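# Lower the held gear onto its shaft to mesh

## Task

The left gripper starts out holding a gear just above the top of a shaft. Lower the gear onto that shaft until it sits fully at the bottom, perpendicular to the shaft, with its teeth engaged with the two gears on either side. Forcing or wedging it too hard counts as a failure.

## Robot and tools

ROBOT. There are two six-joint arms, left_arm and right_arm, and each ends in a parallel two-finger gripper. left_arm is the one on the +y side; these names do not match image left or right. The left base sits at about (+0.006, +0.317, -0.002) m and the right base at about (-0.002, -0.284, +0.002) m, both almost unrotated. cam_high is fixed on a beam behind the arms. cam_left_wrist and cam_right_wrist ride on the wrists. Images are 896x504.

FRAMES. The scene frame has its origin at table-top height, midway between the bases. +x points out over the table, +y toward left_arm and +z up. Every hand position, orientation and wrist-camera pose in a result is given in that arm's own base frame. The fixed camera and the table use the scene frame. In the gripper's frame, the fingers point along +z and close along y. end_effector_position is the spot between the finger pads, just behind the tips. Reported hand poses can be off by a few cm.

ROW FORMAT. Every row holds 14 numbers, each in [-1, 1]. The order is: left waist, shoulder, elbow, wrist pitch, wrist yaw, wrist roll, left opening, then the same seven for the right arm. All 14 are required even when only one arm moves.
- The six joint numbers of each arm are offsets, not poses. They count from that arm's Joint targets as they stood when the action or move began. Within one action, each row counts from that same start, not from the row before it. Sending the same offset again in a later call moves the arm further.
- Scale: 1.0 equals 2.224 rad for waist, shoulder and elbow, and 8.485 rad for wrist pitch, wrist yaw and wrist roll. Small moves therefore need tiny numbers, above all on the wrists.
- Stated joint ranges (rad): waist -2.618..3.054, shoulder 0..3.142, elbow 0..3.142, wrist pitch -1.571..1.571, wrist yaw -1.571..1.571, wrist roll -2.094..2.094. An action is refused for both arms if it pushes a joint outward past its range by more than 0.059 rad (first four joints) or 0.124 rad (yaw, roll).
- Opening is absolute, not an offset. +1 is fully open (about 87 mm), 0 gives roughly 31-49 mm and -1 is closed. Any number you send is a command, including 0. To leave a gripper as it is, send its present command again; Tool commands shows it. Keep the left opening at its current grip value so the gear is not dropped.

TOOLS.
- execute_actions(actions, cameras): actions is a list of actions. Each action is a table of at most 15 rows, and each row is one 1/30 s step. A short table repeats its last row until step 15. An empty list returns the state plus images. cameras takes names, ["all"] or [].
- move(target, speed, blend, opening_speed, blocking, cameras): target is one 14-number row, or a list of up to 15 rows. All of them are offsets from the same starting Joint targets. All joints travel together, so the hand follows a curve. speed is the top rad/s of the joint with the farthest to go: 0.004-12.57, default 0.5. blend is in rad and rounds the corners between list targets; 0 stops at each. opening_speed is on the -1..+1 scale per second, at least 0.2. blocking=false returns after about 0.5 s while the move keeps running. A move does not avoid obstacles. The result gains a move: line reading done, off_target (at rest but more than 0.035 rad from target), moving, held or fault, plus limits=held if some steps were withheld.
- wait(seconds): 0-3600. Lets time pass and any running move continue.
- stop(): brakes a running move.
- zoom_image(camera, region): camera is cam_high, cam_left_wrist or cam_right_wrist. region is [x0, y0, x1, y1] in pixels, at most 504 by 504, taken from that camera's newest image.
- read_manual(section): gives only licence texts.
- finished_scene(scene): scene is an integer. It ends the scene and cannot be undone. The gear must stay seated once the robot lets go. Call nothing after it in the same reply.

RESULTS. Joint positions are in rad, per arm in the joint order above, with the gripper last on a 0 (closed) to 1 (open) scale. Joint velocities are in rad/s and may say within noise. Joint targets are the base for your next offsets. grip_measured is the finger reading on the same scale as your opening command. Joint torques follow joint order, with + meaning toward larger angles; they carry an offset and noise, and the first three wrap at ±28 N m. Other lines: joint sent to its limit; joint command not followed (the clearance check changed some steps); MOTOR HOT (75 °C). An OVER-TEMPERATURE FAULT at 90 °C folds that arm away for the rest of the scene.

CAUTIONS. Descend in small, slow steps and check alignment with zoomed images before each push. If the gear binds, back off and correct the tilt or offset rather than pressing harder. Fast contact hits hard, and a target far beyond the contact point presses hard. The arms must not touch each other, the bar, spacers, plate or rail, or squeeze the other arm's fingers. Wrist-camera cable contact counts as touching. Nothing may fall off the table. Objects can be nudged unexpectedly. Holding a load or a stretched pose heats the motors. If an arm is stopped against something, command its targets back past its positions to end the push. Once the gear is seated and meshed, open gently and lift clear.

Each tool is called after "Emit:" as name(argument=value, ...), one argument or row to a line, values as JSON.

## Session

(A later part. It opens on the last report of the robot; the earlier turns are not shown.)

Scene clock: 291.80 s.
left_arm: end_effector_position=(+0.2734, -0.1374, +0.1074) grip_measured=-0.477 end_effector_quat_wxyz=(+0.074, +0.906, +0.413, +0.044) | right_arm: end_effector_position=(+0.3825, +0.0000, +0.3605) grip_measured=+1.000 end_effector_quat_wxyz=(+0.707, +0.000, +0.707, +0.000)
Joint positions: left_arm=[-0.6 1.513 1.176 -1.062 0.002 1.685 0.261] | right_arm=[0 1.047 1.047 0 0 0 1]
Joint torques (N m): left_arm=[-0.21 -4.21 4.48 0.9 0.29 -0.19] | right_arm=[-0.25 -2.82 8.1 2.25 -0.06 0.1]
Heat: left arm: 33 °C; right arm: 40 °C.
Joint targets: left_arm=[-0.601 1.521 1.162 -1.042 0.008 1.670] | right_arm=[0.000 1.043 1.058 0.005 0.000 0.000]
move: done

Emit:
move(
  target=[0.0115,0,0.004,-0.0012,0,0.003,-1,0,0,0,0,0,0,1],
  speed=0.1,
  cameras=["cam_left_wrist","cam_high"],
)

Emit:
zoom_image(
  camera="cam_high",
  region=[490, 225, 550, 285],
)

Emit:
zoom_image(
  camera="cam_left_wrist",
  region=[450, 100, 670, 320],
)

Scene clock: 303.70 s.
left_arm: end_effector_position=(+0.2740, -0.1362, +0.1070) grip_measured=-0.477 end_effector_quat_wxyz=(+0.077, +0.904, +0.418, +0.040) | right_arm: end_effector_position=(+0.3825, +0.0000, +0.3605) grip_measured=+1.000 end_effector_quat_wxyz=(+0.707, +0.000, +0.707, +0.000)
Joint positions: left_arm=[-0.59 1.513 1.176 -1.061 0.012 1.684 0.261] | right_arm=[0 1.047 1.047 0 0 0 1]
Joint torques (N m): left_arm=[1.17 -4.27 5.29 0.76 0.15 0.1] | right_arm=[-0.25 -2.82 8.1 2.25 -0.07 0.09]
Heat: left arm: 32 °C; right arm: 40 °C.
Joint targets: left_arm=[-0.576 1.521 1.171 -1.052 0.008 1.695] | right_arm=[0.000 1.043 1.058 0.005 0.000 0.000]
move: done
cam_left_wrist: T_world_to_cam=[[-0.74705, 0.64089, -0.17655, 0.30945], [0.2977, 0.56, 0.77316, -0.06878], [0.59438, 0.52503, -0.60914, 0.11532]] pos_world=[0.1831, -0.22035, 0.17806]
Images, in order (width x height): cam_high 896x504, cam_left_wrist 896x504.

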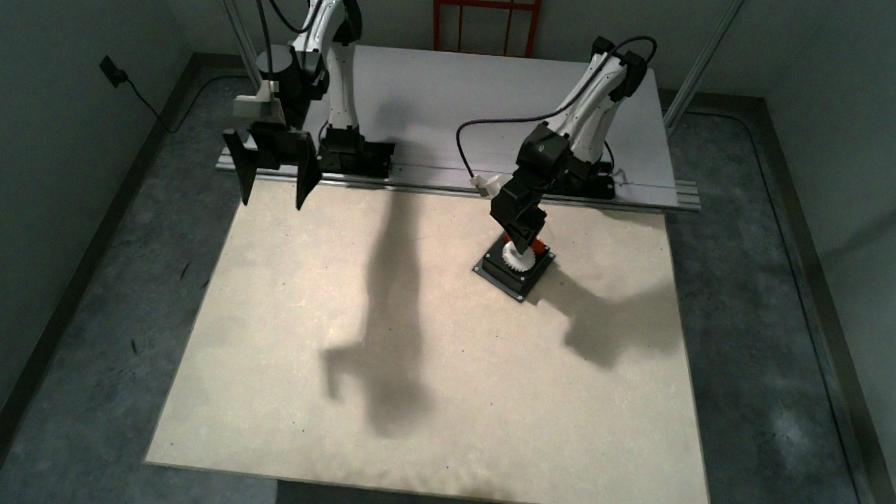

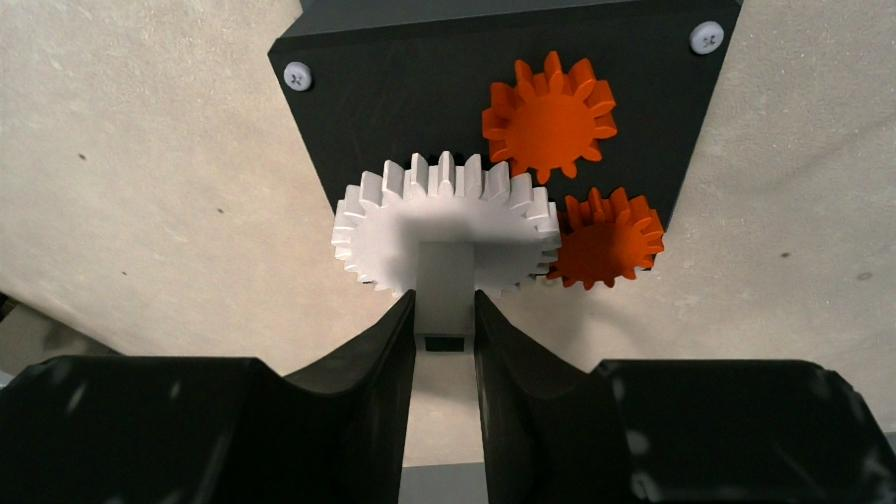

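Scaled by 8.400 from the camera's image (finer frame: 1280x720).

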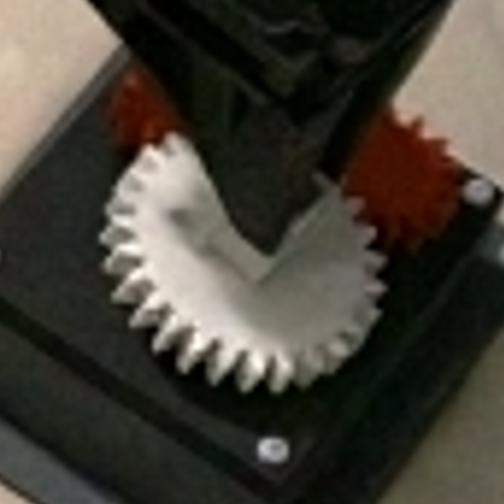

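Scaled by 2.291 from the camera's image (finer frame: 1280x720).

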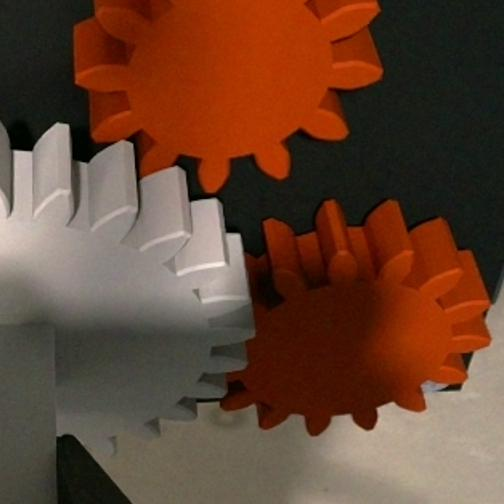

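Emit:
move(
  target=[-0.0085,0,-0.004,0.0012,0,0,-1,0,0,0,0,0,0,1],
  speed=0.1,
)

Emit:
move(
  target=[0,0.0049,0.0030,0.0012,0,-0.0083,-1,0,0,0,0,0,0,1],
  speed=0.1,
)

Emit:
move(
  target=[0,0.0028,0.0016,0.0005,0,-0.0047,-1,0,0,0,0,0,0,1],
  speed=0.1,
  cameras=["cam_left_wrist"],
)

Emit:
zoom_image(
  camera="cam_left_wrist",
  region=[450, 100, 670, 320],
)

Scene clock: 339.20 s.
left_arm: end_effector_position=(+0.2740, -0.1363, +0.1070) grip_measured=-0.477 end_effector_quat_wxyz=(+0.077, +0.904, +0.418, +0.040) | right_arm: end_effector_position=(+0.3825, +0.0000, +0.3605) grip_measured=+1.000 end_effector_quat_wxyz=(+0.707, +0.000, +0.707, +0.000)
Joint positions: left_arm=[-0.59 1.513 1.176 -1.06 0.012 1.684 0.261] | right_arm=[0 1.047 1.047 0 0 0 1]
Joint torques (N m): left_arm=[-0.53 -4.26 4.55 0.87 0.17 0.04] | right_arm=[-0.25 -2.81 8.09 2.25 -0.06 0.09]
Heat: left arm: 33 °C; right arm: 41 °C.
Joint targets: left_arm=[-0.595 1.521 1.162 -1.042 0.008 1.695] | right_arm=[0.000 1.043 1.058 0.005 0.000 0.000]
move: done

Scene clock: 340.30 s.
left_arm: end_effector_position=(+0.2741, -0.1362, +0.1071) grip_measured=-0.477 end_effector_quat_wxyz=(+0.080, +0.896, +0.434, +0.040) | right_arm: end_effector_position=(+0.3825, +0.0000, +0.3605) grip_measured=+1.000 end_effector_quat_wxyz=(+0.707, +0.000, +0.707, +0.000)
Joint positions: left_arm=[-0.59 1.513 1.176 -1.054 0.012 1.649 0.261] | right_arm=[0 1.047 1.047 0 0 0 1]
Joint torques (N m): left_arm=[-0.58 -3.48 5.01 0.91 0.19 -0.32] | right_arm=[-0.25 -2.82 8.09 2.25 -0.07 0.09]
Heat: left arm: 33 °C; right arm: 41 °C.
Joint targets: left_arm=[-0.595 1.532 1.169 -1.032 0.008 1.624] | right_arm=[0.000 1.043 1.058 0.005 0.000 0.000]
move: done

Scene clock: 341.47 s.
left_arm: end_effector_position=(+0.2741, -0.1369, +0.1059) grip_measured=-0.477 end_effector_quat_wxyz=(+0.084, +0.886, +0.455, +0.038) | right_arm: end_effector_position=(+0.3825, +0.0000, +0.3605) grip_measured=+1.000 end_effector_quat_wxyz=(+0.707, +0.000, +0.707, +0.000)
Joint positions: left_arm=[-0.591 1.518 1.176 -1.045 0.015 1.601 0.261] | right_arm=[0 1.047 1.047 0 0 0 1]
Joint torques (N m): left_arm=[-0.47 -3.33 5.37 0.87 0.15 -0.2] | right_arm=[-0.25 -2.82 8.1 2.25 -0.06 0.09]
Heat: left arm: 33 °C; right arm: 41 °C.
Joint targets: left_arm=[-0.595 1.538 1.173 -1.027 0.008 1.585] | right_arm=[0.000 1.043 1.058 0.005 0.000 0.000]
move: done
cam_left_wrist: T_world_to_cam=[[-0.79627, 0.575, -0.18795, 0.31542], [0.25207, 0.59781, 0.76097, -0.04855], [0.54992, 0.55856, -0.62096, 0.13287]] pos_world=[0.19032, -0.22656, 0.17874]

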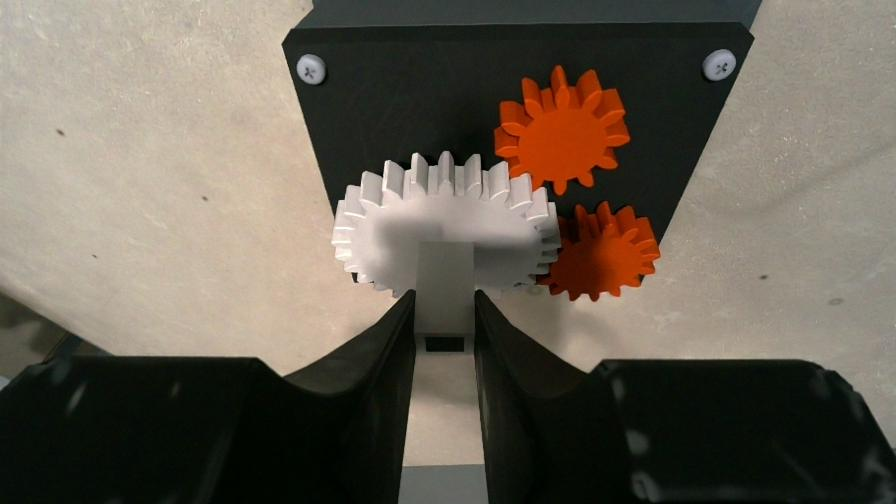

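Scaled by 2.291 from the camera's image (finer frame: 1280x720).

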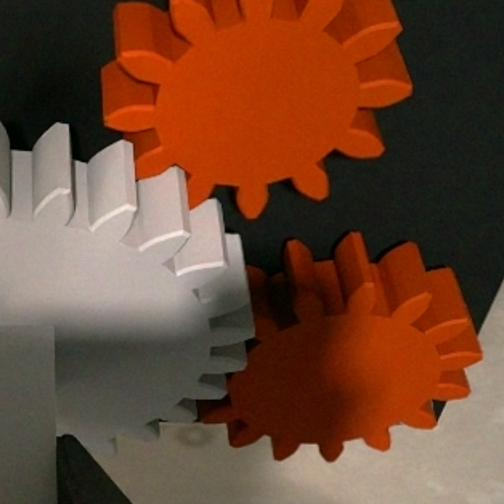

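Emit:
move(
  target=[-0.001,0.0099,0.0085,-0.0030,0,0,-1,0,0,0,0,0,0,1],
  speed=0.1,
)

Emit:
move(
  target=[0,0.0004,-0.005,0.0014,0,0,-1,0,0,0,0,0,0,1],
  speed=0.1,
)

Scene clock: 352.03 s.
left_arm: end_effector_position=(+0.2741, -0.1374, +0.1050) grip_measured=-0.477 end_effector_quat_wxyz=(+0.079, +0.886, +0.456, +0.036) | right_arm: end_effector_position=(+0.3825, +0.0000, +0.3605) grip_measured=+1.000 end_effector_quat_wxyz=(+0.707, +0.000, +0.707, +0.000)
Joint positions: left_arm=[-0.593 1.529 1.185 -1.053 0.014 1.598 0.261] | right_arm=[0 1.047 1.047 0 0 0 1]
Joint torques (N m): left_arm=[-0.51 -2.5 6.19 0.7 0.13 -0.18] | right_arm=[-0.25 -2.82 8.1 2.25 -0.06 0.09]
Heat: left arm: 33 °C; right arm: 41 °C.
Joint targets: left_arm=[-0.597 1.560 1.192 -1.053 0.008 1.584] | right_arm=[0.000 1.043 1.058 0.005 0.000 0.000]
move: done

Scene clock: 352.53 s.
left_arm: end_effector_position=(+0.2741, -0.1374, +0.1050) grip_measured=-0.477 end_effector_quat_wxyz=(+0.079, +0.886, +0.456, +0.036) | right_arm: end_effector_position=(+0.3825, +0.0000, +0.3605) grip_measured=+1.000 end_effector_quat_wxyz=(+0.707, +0.000, +0.707, +0.000)
Joint positions: left_arm=[-0.593 1.529 1.185 -1.053 0.014 1.598 0.261] | right_arm=[0 1.047 1.047 0 0 0 1]
Joint torques (N m): left_arm=[-0.44 -2.48 5.33 0.81 0.13 -0.18] | right_arm=[-0.25 -2.82 8.09 2.25 -0.06 0.09]
Heat: left arm: 33 °C; right arm: 41 °C.
Joint targets: left_arm=[-0.597 1.561 1.180 -1.041 0.008 1.585] | right_arm=[0.000 1.043 1.058 0.005 0.000 0.000]
move: done

Emit:
move(
  target=[0,0.0024,-0.003,0.001,-0.0005,-0.004,-1,0,0,0,0,0,0,1],
  speed=0.1,
)

Emit:
move(
  target=[0,-0.0042,-0.0078,0.001,0,0.0083,-1,0,0,0,0,0,0,1],
  speed=0.1,
  cameras=["cam_left_wrist","cam_high"],
)

Emit:
zoom_image(
  camera="cam_left_wrist",
  region=[450, 100, 670, 320],
)

Emit:
zoom_image(
  camera="cam_high",
  region=[490, 225, 550, 285],
)

Scene clock: 359.83 s.
left_arm: end_effector_position=(+0.2740, -0.1371, +0.1046) grip_measured=-0.477 end_effector_quat_wxyz=(+0.081, +0.879, +0.468, +0.035) | right_arm: end_effector_position=(+0.3825, +0.0000, +0.3605) grip_measured=+1.000 end_effector_quat_wxyz=(+0.707, +0.000, +0.707, +0.000)
Joint positions: left_arm=[-0.593 1.53 1.185 -1.05 0.013 1.57 0.261] | right_arm=[0 1.047 1.047 0 0 0 1]
Joint torques (N m): left_arm=[-0.55 -2.17 4.79 0.87 0.11 -0.26] | right_arm=[-0.27 -2.81 8.09 2.25 -0.06 0.1]
Heat: left arm: 33 °C; right arm: 41 °C.
Joint targets: left_arm=[-0.597 1.566 1.174 -1.032 0.004 1.551] | right_arm=[0.000 1.043 1.058 0.005 0.000 0.000]
move: off_target (left_arm); left_arm: the shoulder is farthest, 0.036 rad from its target

Scene clock: 361.10 s.
left_arm: end_effector_position=(+0.2746, -0.1378, +0.1046) grip_measured=-0.477 end_effector_quat_wxyz=(+0.080, +0.886, +0.456, +0.037) | right_arm: end_effector_position=(+0.3825, +0.0000, +0.3605) grip_measured=+1.000 end_effector_quat_wxyz=(+0.707, +0.000, +0.707, +0.000)
Joint positions: left_arm=[-0.594 1.53 1.184 -1.05 0.012 1.596 0.261] | right_arm=[0 1.047 1.047 0 0 0 1]
Joint torques (N m): left_arm=[-0.38 -2.86 3.34 0.95 0.11 0.22] | right_arm=[-0.25 -2.82 8.1 2.25 -0.06 0.09]
Heat: left arm: 33 °C; right arm: 41 °C.
Joint targets: left_arm=[-0.597 1.557 1.157 -1.024 0.004 1.621] | right_arm=[0.000 1.043 1.058 0.005 0.000 0.000]
move: done
cam_left_wrist: T_world_to_cam=[[-0.79901, 0.574, -0.17918, 0.31581], [0.25523, 0.59354, 0.76326, -0.04884], [0.54447, 0.56412, -0.62074, 0.13463]] pos_world=[0.1915, -0.22823, 0.17744]
Images, in order (width x height): cam_high 896x504, cam_left_wrist 896x504.

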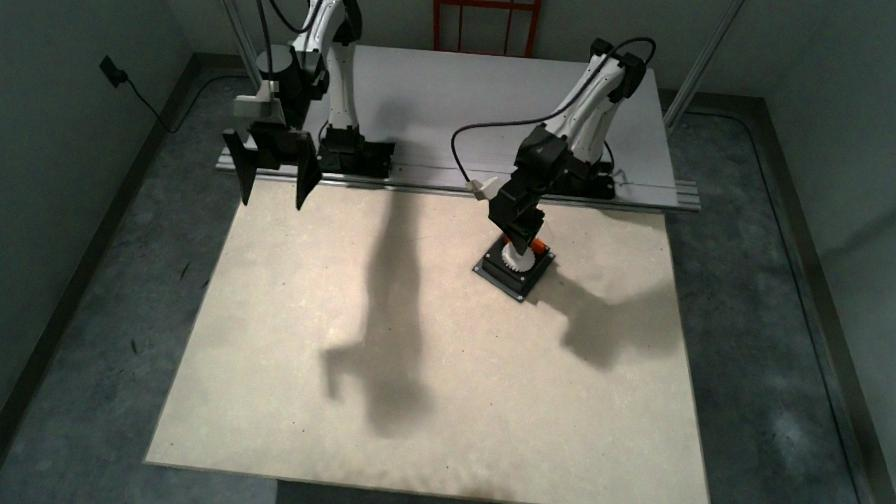

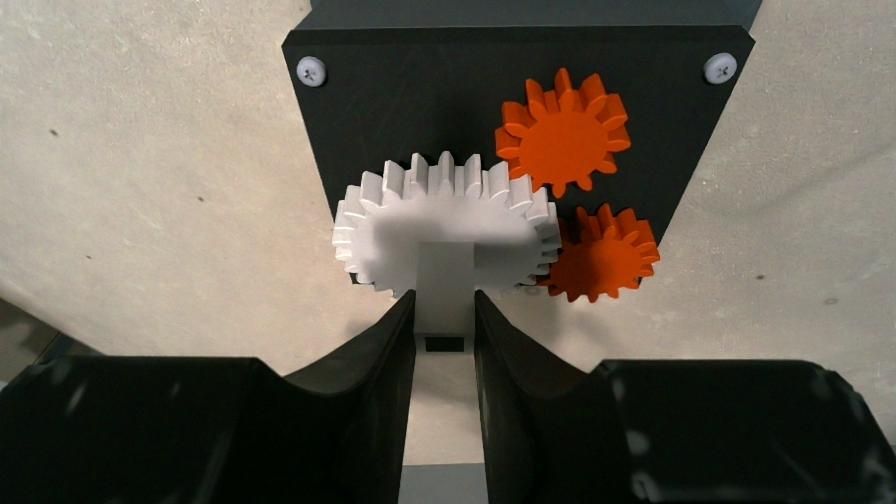

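Scaled by 2.291 from the camera's image (finer frame: 1280x720).

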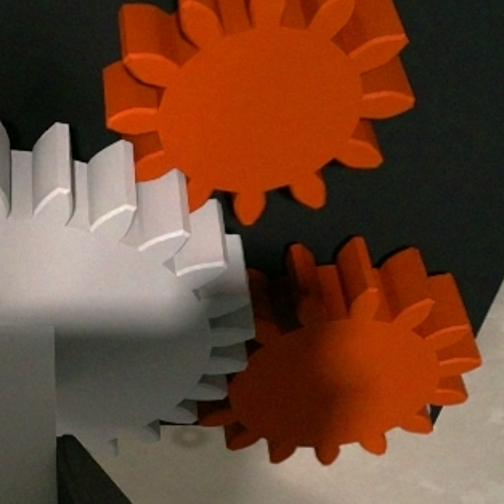

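Scaled by 8.400 from the camera's image (finer frame: 1280x720).

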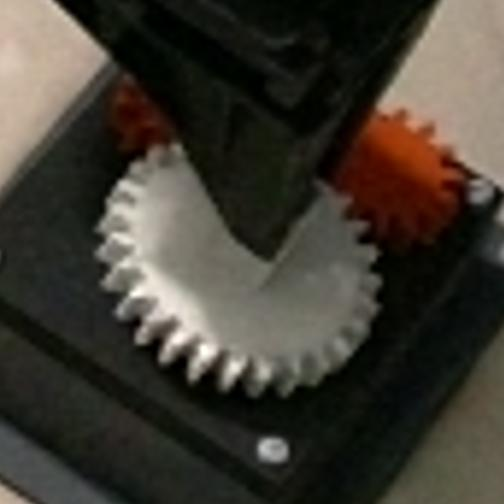

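Emit:
move(
  target=[0.001,-0.0121,0.0121,-0.0031,0.001,-0.003,-1,0,0,0,0,0,0,1],
  speed=0.1,
)

Emit:
move(
  target=[0,0,0,0,0,0,-0.36,0,0,0,0,0,0,1],
  opening_speed=1.0,
  cameras=["cam_left_wrist","cam_high"],
)

Emit:
zoom_image(
  camera="cam_left_wrist",
  region=[300, 50, 680, 370],
)

Emit:
zoom_image(
  camera="cam_high",
  region=[490, 225, 550, 285],
)

Scene clock: 374.23 s.
left_arm: end_effector_position=(+0.2743, -0.1376, +0.1046) grip_measured=-0.477 end_effector_quat_wxyz=(+0.079, +0.886, +0.456, +0.036) | right_arm: end_effector_position=(+0.3825, +0.0000, +0.3605) grip_measured=+1.000 end_effector_quat_wxyz=(+0.707, +0.000, +0.707, +0.000)
Joint positions: left_arm=[-0.594 1.53 1.184 -1.051 0.012 1.596 0.261] | right_arm=[0 1.047 1.047 0 0 0 1]
Joint torques (N m): left_arm=[-0.16 -4.93 5.44 0.7 0.22 -0.04] | right_arm=[-0.24 -2.82 8.1 2.25 -0.07 0.09]
Heat: left arm: 32 °C; right arm: 41 °C.
Joint targets: left_arm=[-0.594 1.530 1.184 -1.051 0.012 1.596] | right_arm=[0.000 1.043 1.058 0.005 0.000 0.000]
move: done

Scene clock: 375.30 s.
left_arm: end_effector_position=(+0.2747, -0.1379, +0.1047) grip_measured=-0.361 end_effector_quat_wxyz=(+0.080, +0.886, +0.456, +0.037) | right_arm: end_effector_position=(+0.3825, +0.0000, +0.3605) grip_measured=+1.000 end_effector_quat_wxyz=(+0.707, +0.000, +0.707, +0.000)
Joint positions: left_arm=[-0.594 1.53 1.184 -1.049 0.012 1.596 0.32] | right_arm=[0 1.047 1.047 0 0 0 1]
Joint torques (N m): left_arm=[-0.1 -4.98 5.63 0.67 0.21 -0.03] | right_arm=[-0.25 -2.82 8.1 2.25 -0.07 0.1]
Heat: left arm: 32 °C; right arm: 41 °C.
Joint targets: left_arm=[-0.594 1.530 1.184 -1.050 0.012 1.596] | right_arm=[0.000 1.043 1.058 0.005 0.000 0.000]
move: done
cam_left_wrist: T_world_to_cam=[[-0.79871, 0.57428, -0.17961, 0.31589], [0.25514, 0.59357, 0.76326, -0.04882], [0.54494, 0.5638, -0.62062, 0.13444]] pos_world=[0.1915, -0.22823, 0.17744]
Images, in order (width x height): cam_high 896x504, cam_left_wrist 896x504.

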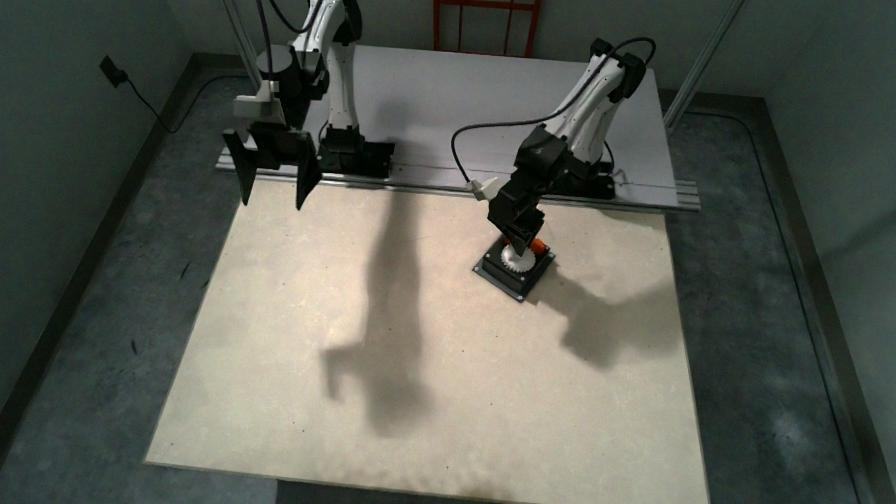

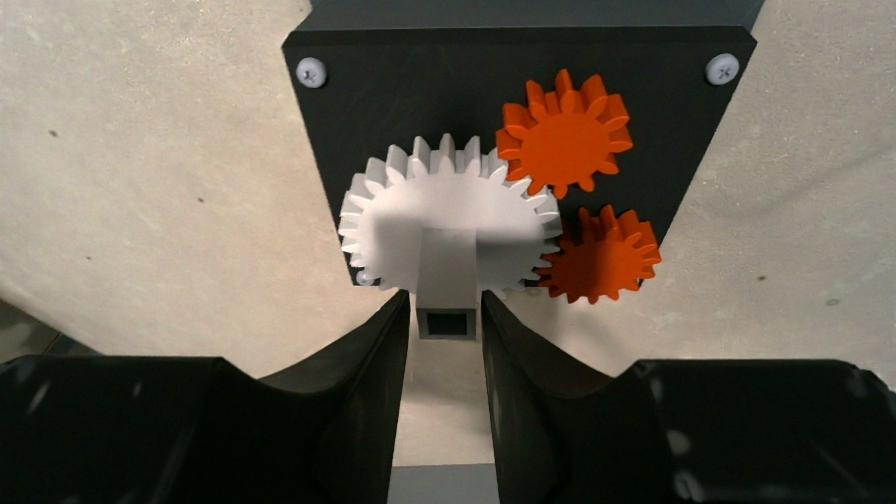

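Scaled by 1.326 from the camera's image (finer frame: 1280x720).

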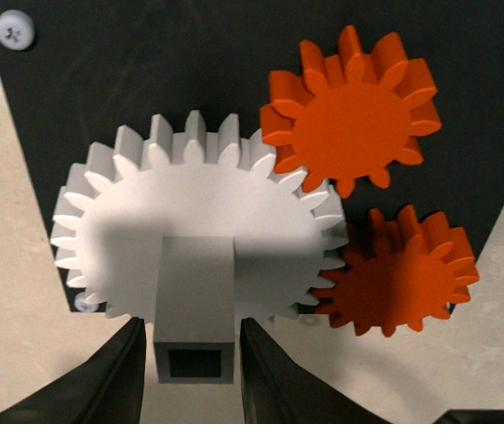

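Scaled by 8.400 from the camera's image (finer frame: 1280x720).

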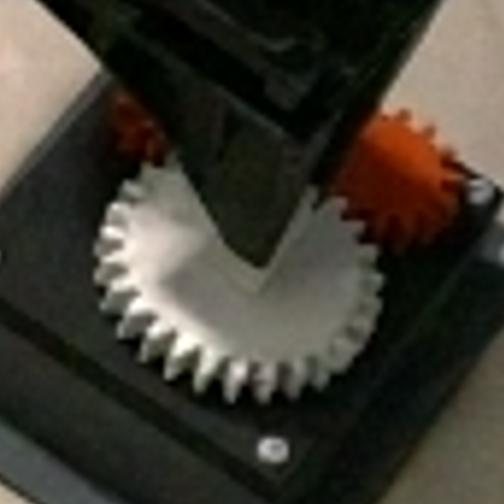

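Emit:
move(
  target=[
    [0,0,0,0,0,0,-0.05,0,0,0,0,0,0,1],
    [0,-0.0121,0.0688,-0.0212,0,0,-0.05,0,0,0,0,0,0,1],
  ],
  speed=0.25,
  cameras=["cam_left_wrist","cam_high"],
)

Emit:
zoom_image(
  camera="cam_left_wrist",
  region=[300, 100, 680, 480],
)

Emit:
zoom_image(
  camera="cam_high",
  region=[490, 225, 550, 285],
)

Scene clock: 388.07 s.
left_arm: end_effector_position=(+0.2689, -0.1340, +0.1358) grip_measured=-0.050 end_effector_quat_wxyz=(+0.065, +0.887, +0.456, +0.029) | right_arm: end_effector_position=(+0.3825, +0.0000, +0.3605) grip_measured=+1.000 end_effector_quat_wxyz=(+0.707, +0.000, +0.707, +0.000)
Joint positions: left_arm=[-0.594 1.53 1.313 -1.212 0.012 1.596 0.475] | right_arm=[0 1.047 1.047 0 0 0 1]
Joint torques (N m): left_arm=[-0.14 -7.15 7.46 0.45 0.24 -0.04] | right_arm=[-0.25 -2.82 8.1 2.25 -0.07 0.09]
Heat: left arm: 32 °C; right arm: 41 °C.
Joint targets: left_arm=[-0.594 1.503 1.337 -1.230 0.012 1.596] | right_arm=[0.000 1.043 1.058 0.005 0.000 0.000]
move: done
cam_left_wrist: T_world_to_cam=[[-0.80326, 0.57734, -0.14648, 0.31182], [0.27641, 0.57916, 0.76692, -0.08155], [0.52761, 0.57555, -0.6248, 0.16152]] pos_world=[0.18779, -0.22576, 0.20914]
Images, in order (width x height): cam_high 896x504, cam_left_wrist 896x504.

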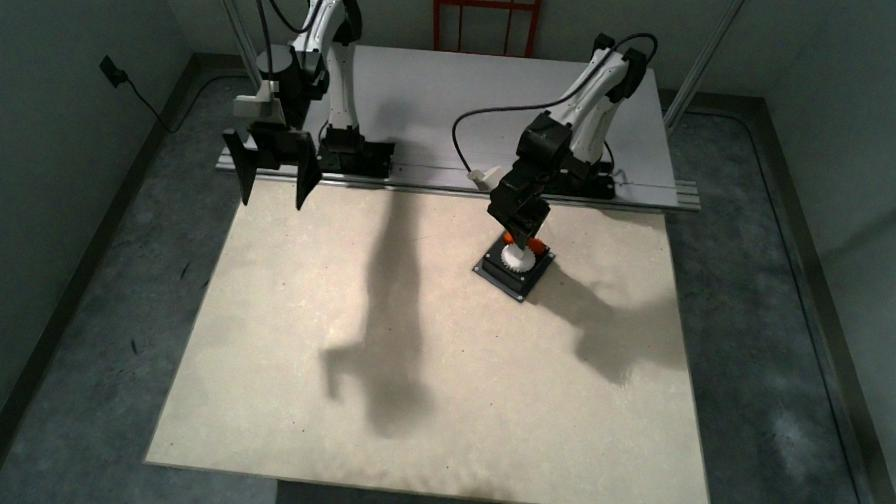

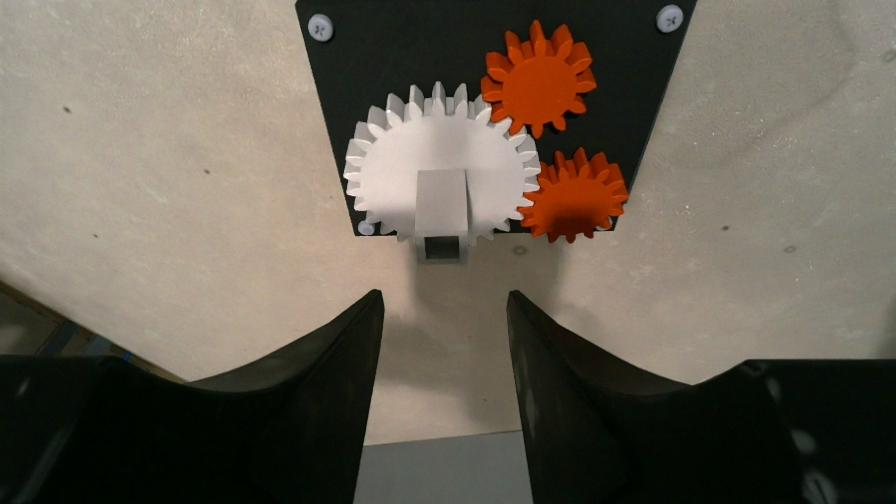

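Scaled by 1.326 from the camera's image (finer frame: 1280x720).

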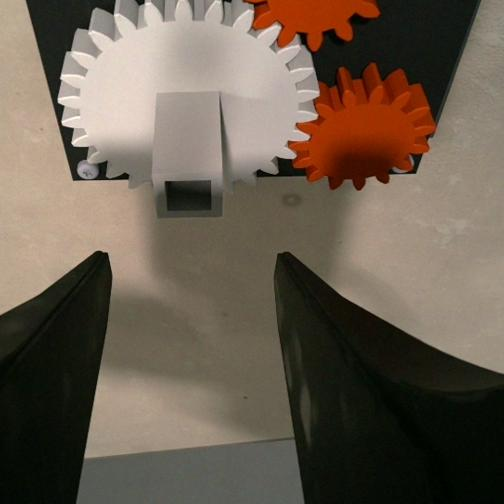

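Scaled by 8.400 from the camera's image (finer frame: 1280x720).

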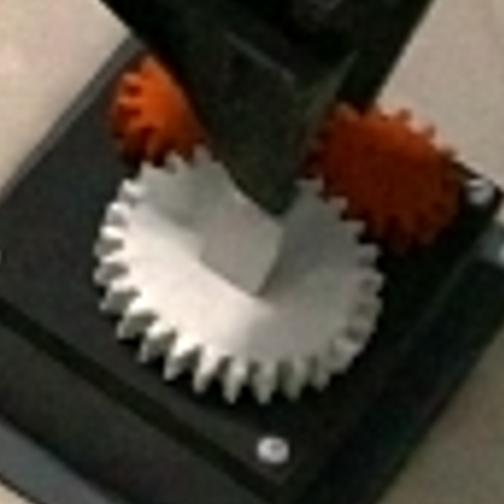

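Emit:
zoom_image(
  camera="cam_left_wrist",
  region=[430, 60, 640, 260],
)

Emit:
zoom_image(
  camera="cam_left_wrist",
  region=[320, 60, 480, 260],
)

Scaled by 2.400 from the camera's image (finer frame: 1280x720).

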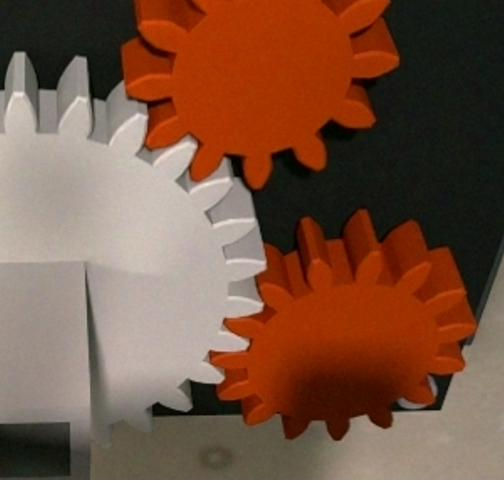

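Scaled by 2.520 from the camera's image (finer frame: 1280x720).

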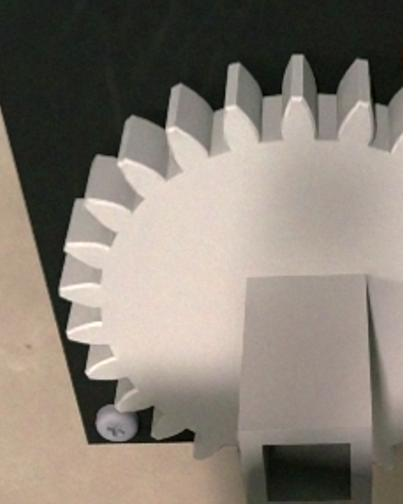

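Emit:
finished_scene(
  scene=2,
)

The scene is finished: the task was done.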